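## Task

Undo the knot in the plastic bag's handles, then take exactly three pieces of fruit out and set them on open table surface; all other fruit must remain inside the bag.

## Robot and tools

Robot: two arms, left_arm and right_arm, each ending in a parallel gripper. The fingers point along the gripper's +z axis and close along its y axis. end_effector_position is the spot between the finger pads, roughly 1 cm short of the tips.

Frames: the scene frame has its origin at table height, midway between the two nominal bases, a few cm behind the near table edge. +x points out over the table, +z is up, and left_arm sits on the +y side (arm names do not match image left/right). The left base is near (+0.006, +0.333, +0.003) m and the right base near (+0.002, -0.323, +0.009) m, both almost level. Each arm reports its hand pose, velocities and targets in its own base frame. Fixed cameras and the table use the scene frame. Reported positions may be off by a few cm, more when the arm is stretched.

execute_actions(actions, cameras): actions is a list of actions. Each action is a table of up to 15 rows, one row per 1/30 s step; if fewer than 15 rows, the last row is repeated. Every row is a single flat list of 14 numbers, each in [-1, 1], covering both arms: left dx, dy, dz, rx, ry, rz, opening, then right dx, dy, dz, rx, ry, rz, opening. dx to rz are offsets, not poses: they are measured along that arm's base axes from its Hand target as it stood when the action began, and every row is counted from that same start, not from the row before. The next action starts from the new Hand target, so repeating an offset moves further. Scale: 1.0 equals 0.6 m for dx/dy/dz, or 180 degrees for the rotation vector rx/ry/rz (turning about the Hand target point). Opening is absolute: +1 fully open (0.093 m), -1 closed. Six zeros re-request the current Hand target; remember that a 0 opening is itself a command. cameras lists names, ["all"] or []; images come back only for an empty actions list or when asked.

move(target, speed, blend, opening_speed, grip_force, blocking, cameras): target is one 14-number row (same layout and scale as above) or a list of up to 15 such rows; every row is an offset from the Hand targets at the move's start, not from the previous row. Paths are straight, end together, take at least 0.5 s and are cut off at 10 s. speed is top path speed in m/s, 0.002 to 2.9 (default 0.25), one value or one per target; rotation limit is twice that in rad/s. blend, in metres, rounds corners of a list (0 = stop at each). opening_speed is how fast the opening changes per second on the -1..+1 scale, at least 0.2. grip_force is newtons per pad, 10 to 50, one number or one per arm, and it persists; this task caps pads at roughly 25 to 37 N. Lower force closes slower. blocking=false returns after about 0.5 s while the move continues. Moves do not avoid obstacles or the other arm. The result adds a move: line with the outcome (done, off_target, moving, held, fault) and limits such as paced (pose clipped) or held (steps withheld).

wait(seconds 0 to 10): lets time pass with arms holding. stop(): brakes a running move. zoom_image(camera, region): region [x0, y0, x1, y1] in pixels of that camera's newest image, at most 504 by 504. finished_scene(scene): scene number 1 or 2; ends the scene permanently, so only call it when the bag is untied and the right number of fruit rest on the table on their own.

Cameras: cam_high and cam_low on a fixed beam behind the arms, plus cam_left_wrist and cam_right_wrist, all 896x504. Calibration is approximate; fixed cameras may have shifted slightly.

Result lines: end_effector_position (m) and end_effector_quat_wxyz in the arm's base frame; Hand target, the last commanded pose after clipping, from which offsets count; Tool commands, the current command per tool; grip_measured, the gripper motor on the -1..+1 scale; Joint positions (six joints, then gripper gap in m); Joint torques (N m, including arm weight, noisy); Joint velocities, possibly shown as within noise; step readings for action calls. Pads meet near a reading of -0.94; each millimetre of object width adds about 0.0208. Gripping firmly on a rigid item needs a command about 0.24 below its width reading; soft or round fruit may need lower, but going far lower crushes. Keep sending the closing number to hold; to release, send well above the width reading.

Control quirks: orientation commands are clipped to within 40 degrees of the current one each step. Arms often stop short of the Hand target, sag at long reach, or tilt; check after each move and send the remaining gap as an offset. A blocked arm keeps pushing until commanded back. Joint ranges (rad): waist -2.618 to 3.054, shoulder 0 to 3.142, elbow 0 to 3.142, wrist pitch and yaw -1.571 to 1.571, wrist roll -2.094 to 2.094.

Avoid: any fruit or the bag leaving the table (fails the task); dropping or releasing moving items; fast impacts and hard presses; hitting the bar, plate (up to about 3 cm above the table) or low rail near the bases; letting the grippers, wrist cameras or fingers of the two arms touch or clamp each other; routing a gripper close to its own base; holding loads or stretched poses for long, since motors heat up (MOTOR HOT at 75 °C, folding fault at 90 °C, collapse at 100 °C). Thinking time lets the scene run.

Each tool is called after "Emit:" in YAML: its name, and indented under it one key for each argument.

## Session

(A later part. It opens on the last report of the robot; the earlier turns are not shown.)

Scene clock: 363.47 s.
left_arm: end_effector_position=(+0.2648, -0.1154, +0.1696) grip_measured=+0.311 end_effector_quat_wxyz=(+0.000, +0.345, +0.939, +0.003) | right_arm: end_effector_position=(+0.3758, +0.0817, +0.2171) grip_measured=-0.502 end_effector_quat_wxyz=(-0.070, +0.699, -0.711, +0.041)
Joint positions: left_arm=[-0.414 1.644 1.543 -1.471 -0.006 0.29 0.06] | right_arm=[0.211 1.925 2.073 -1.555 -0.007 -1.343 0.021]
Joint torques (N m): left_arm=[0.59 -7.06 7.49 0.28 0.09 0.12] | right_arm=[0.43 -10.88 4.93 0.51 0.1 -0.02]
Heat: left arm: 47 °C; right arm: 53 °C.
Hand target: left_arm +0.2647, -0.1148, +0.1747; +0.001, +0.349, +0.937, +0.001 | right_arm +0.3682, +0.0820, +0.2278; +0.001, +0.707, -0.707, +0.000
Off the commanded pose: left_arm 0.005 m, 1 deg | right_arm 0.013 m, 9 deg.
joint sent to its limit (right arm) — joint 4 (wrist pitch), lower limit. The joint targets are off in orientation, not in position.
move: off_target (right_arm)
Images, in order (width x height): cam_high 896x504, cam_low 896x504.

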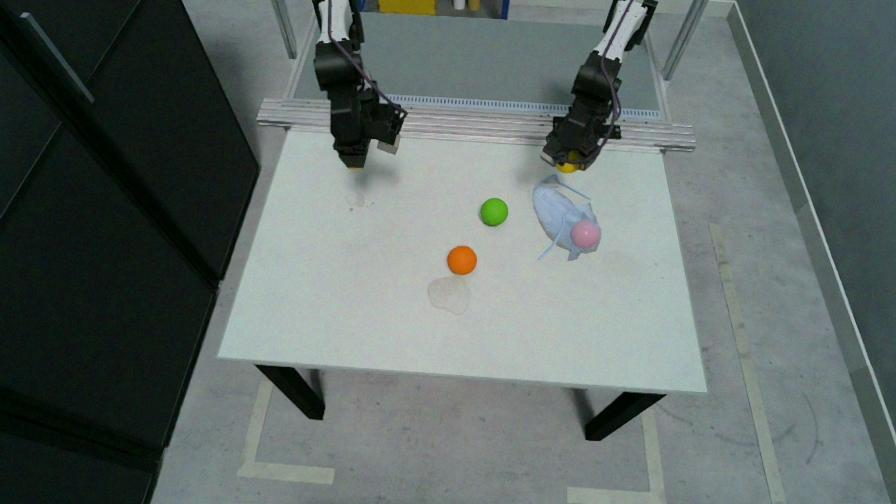

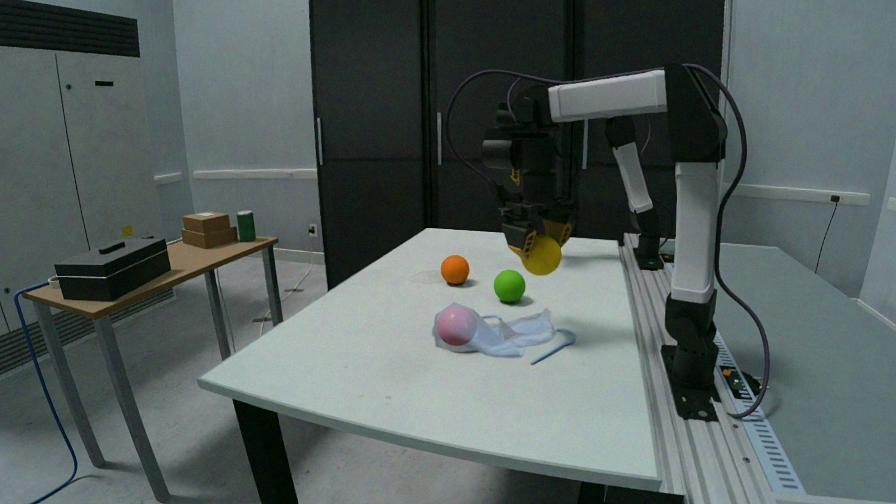

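Emit:
move:
  target:
    - [0.02,-0.3,0.02,0,0,0,0.05,0,-0.28,0,0,0,0,-0.5]
    - [0.06,-0.475,-0.1,0,0,0,0.05,0,-0.28,0,0,0,0,-0.5]
    - [0.06,-0.475,-0.248,0,0,0,0.05,0,-0.28,0,0,0,0,-0.5]
    - [0.06,-0.475,-0.248,0,0,0,0.85,0,-0.28,0,0,0,0,-0.5]
    - [0.06,-0.475,-0.05,0,0,0,0.85,0,-0.28,0,0,0,0,-0.5]
    - [-0.05,0.1,0.05,0,0,0,0.85,0,-0.28,0,0,0,0,-0.5]
  blend: [0.03,0.02,0,0,0,0]
  opening_speed: 0.8
  cameras: ["cam_low","cam_high"]

Emit:
zoom_image:
  camera: "cam_low"
  region: [390, 230, 600, 400]

Scene clock: 371.20 s.
left_arm: end_effector_position=(+0.2417, -0.0577, +0.2055) grip_measured=+0.848 end_effector_quat_wxyz=(+0.033, +0.344, +0.938, +0.004) | right_arm: end_effector_position=(+0.3670, -0.0866, +0.2173) grip_measured=-0.502 end_effector_quat_wxyz=(-0.044, +0.700, -0.710, +0.064)
Joint positions: left_arm=[-0.234 1.46 1.507 -1.553 0 0.469 0.086] | right_arm=[-0.235 1.9 2.039 -1.555 -0.007 -1.79 0.021]
Joint torques (N m): left_arm=[0.54 -6.06 4.51 0.43 0.04 0.13] | right_arm=[0.25 -8.49 7.95 0.48 0.11 -0.02]
Heat: left arm: 48 °C; right arm: 51 °C.
Hand target: left_arm +0.2346, -0.0549, +0.2045; +0.001, +0.349, +0.937, +0.001 | right_arm +0.3681, -0.0859, +0.2277; +0.001, +0.707, -0.707, +0.000
Off the commanded pose: left_arm 0.008 m, 4 deg | right_arm 0.011 m, 9 deg.
joint sent to its limit (left arm) — joint 4 (wrist pitch), lower limit. The joint targets are off in orientation, not in position.
joint sent to its limit (right arm) — joint 4 (wrist pitch), lower limit. The joint targets are off in orientation, not in position.
move: off_target (left_arm, right_arm); target 4's new opening was sent with left_arm's hand 0.013 m and 2 deg from that target
Images, in order (width x height): cam_high 896x504, cam_low 896x504.

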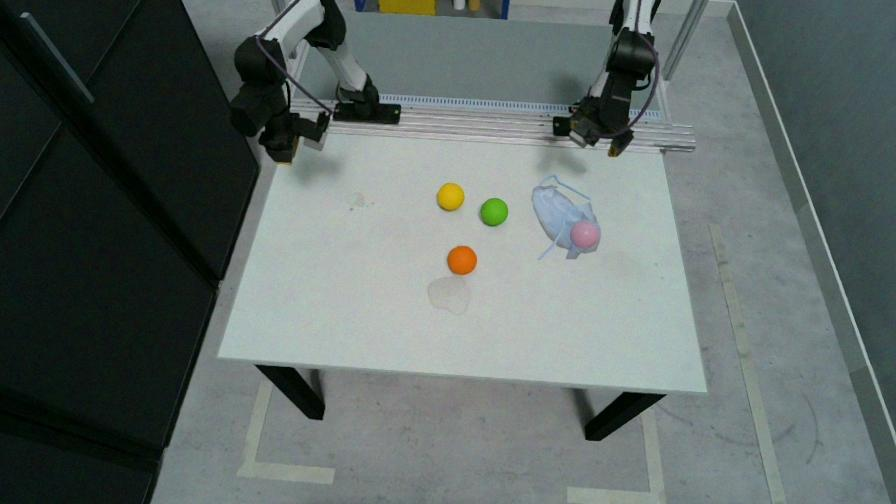

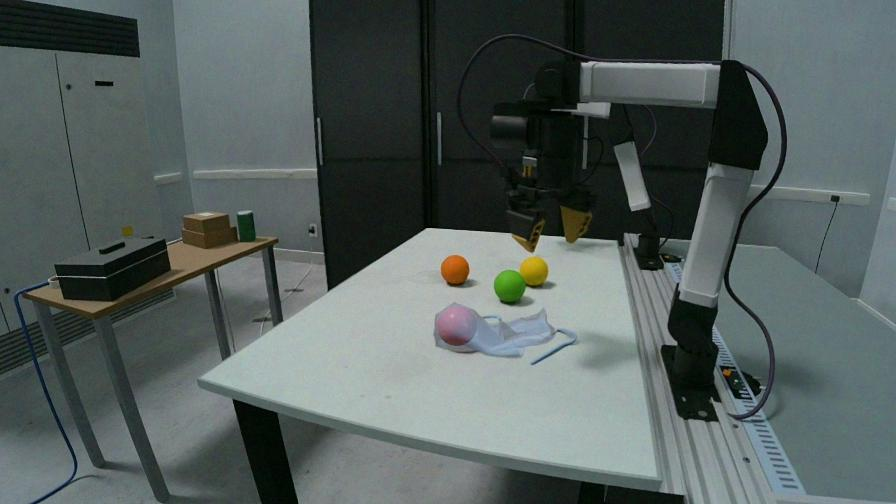

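Scaled by 2.400 from the camera's 896x504 image, which has a finer 1280x720 frame.

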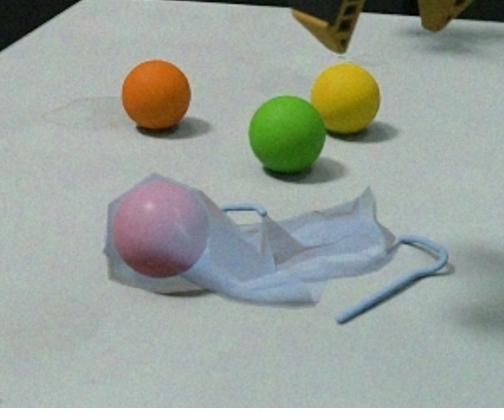

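Red remains in the bag. Done.

Emit:
finished_scene:
  scene: 1

The scene is finished: the task was done.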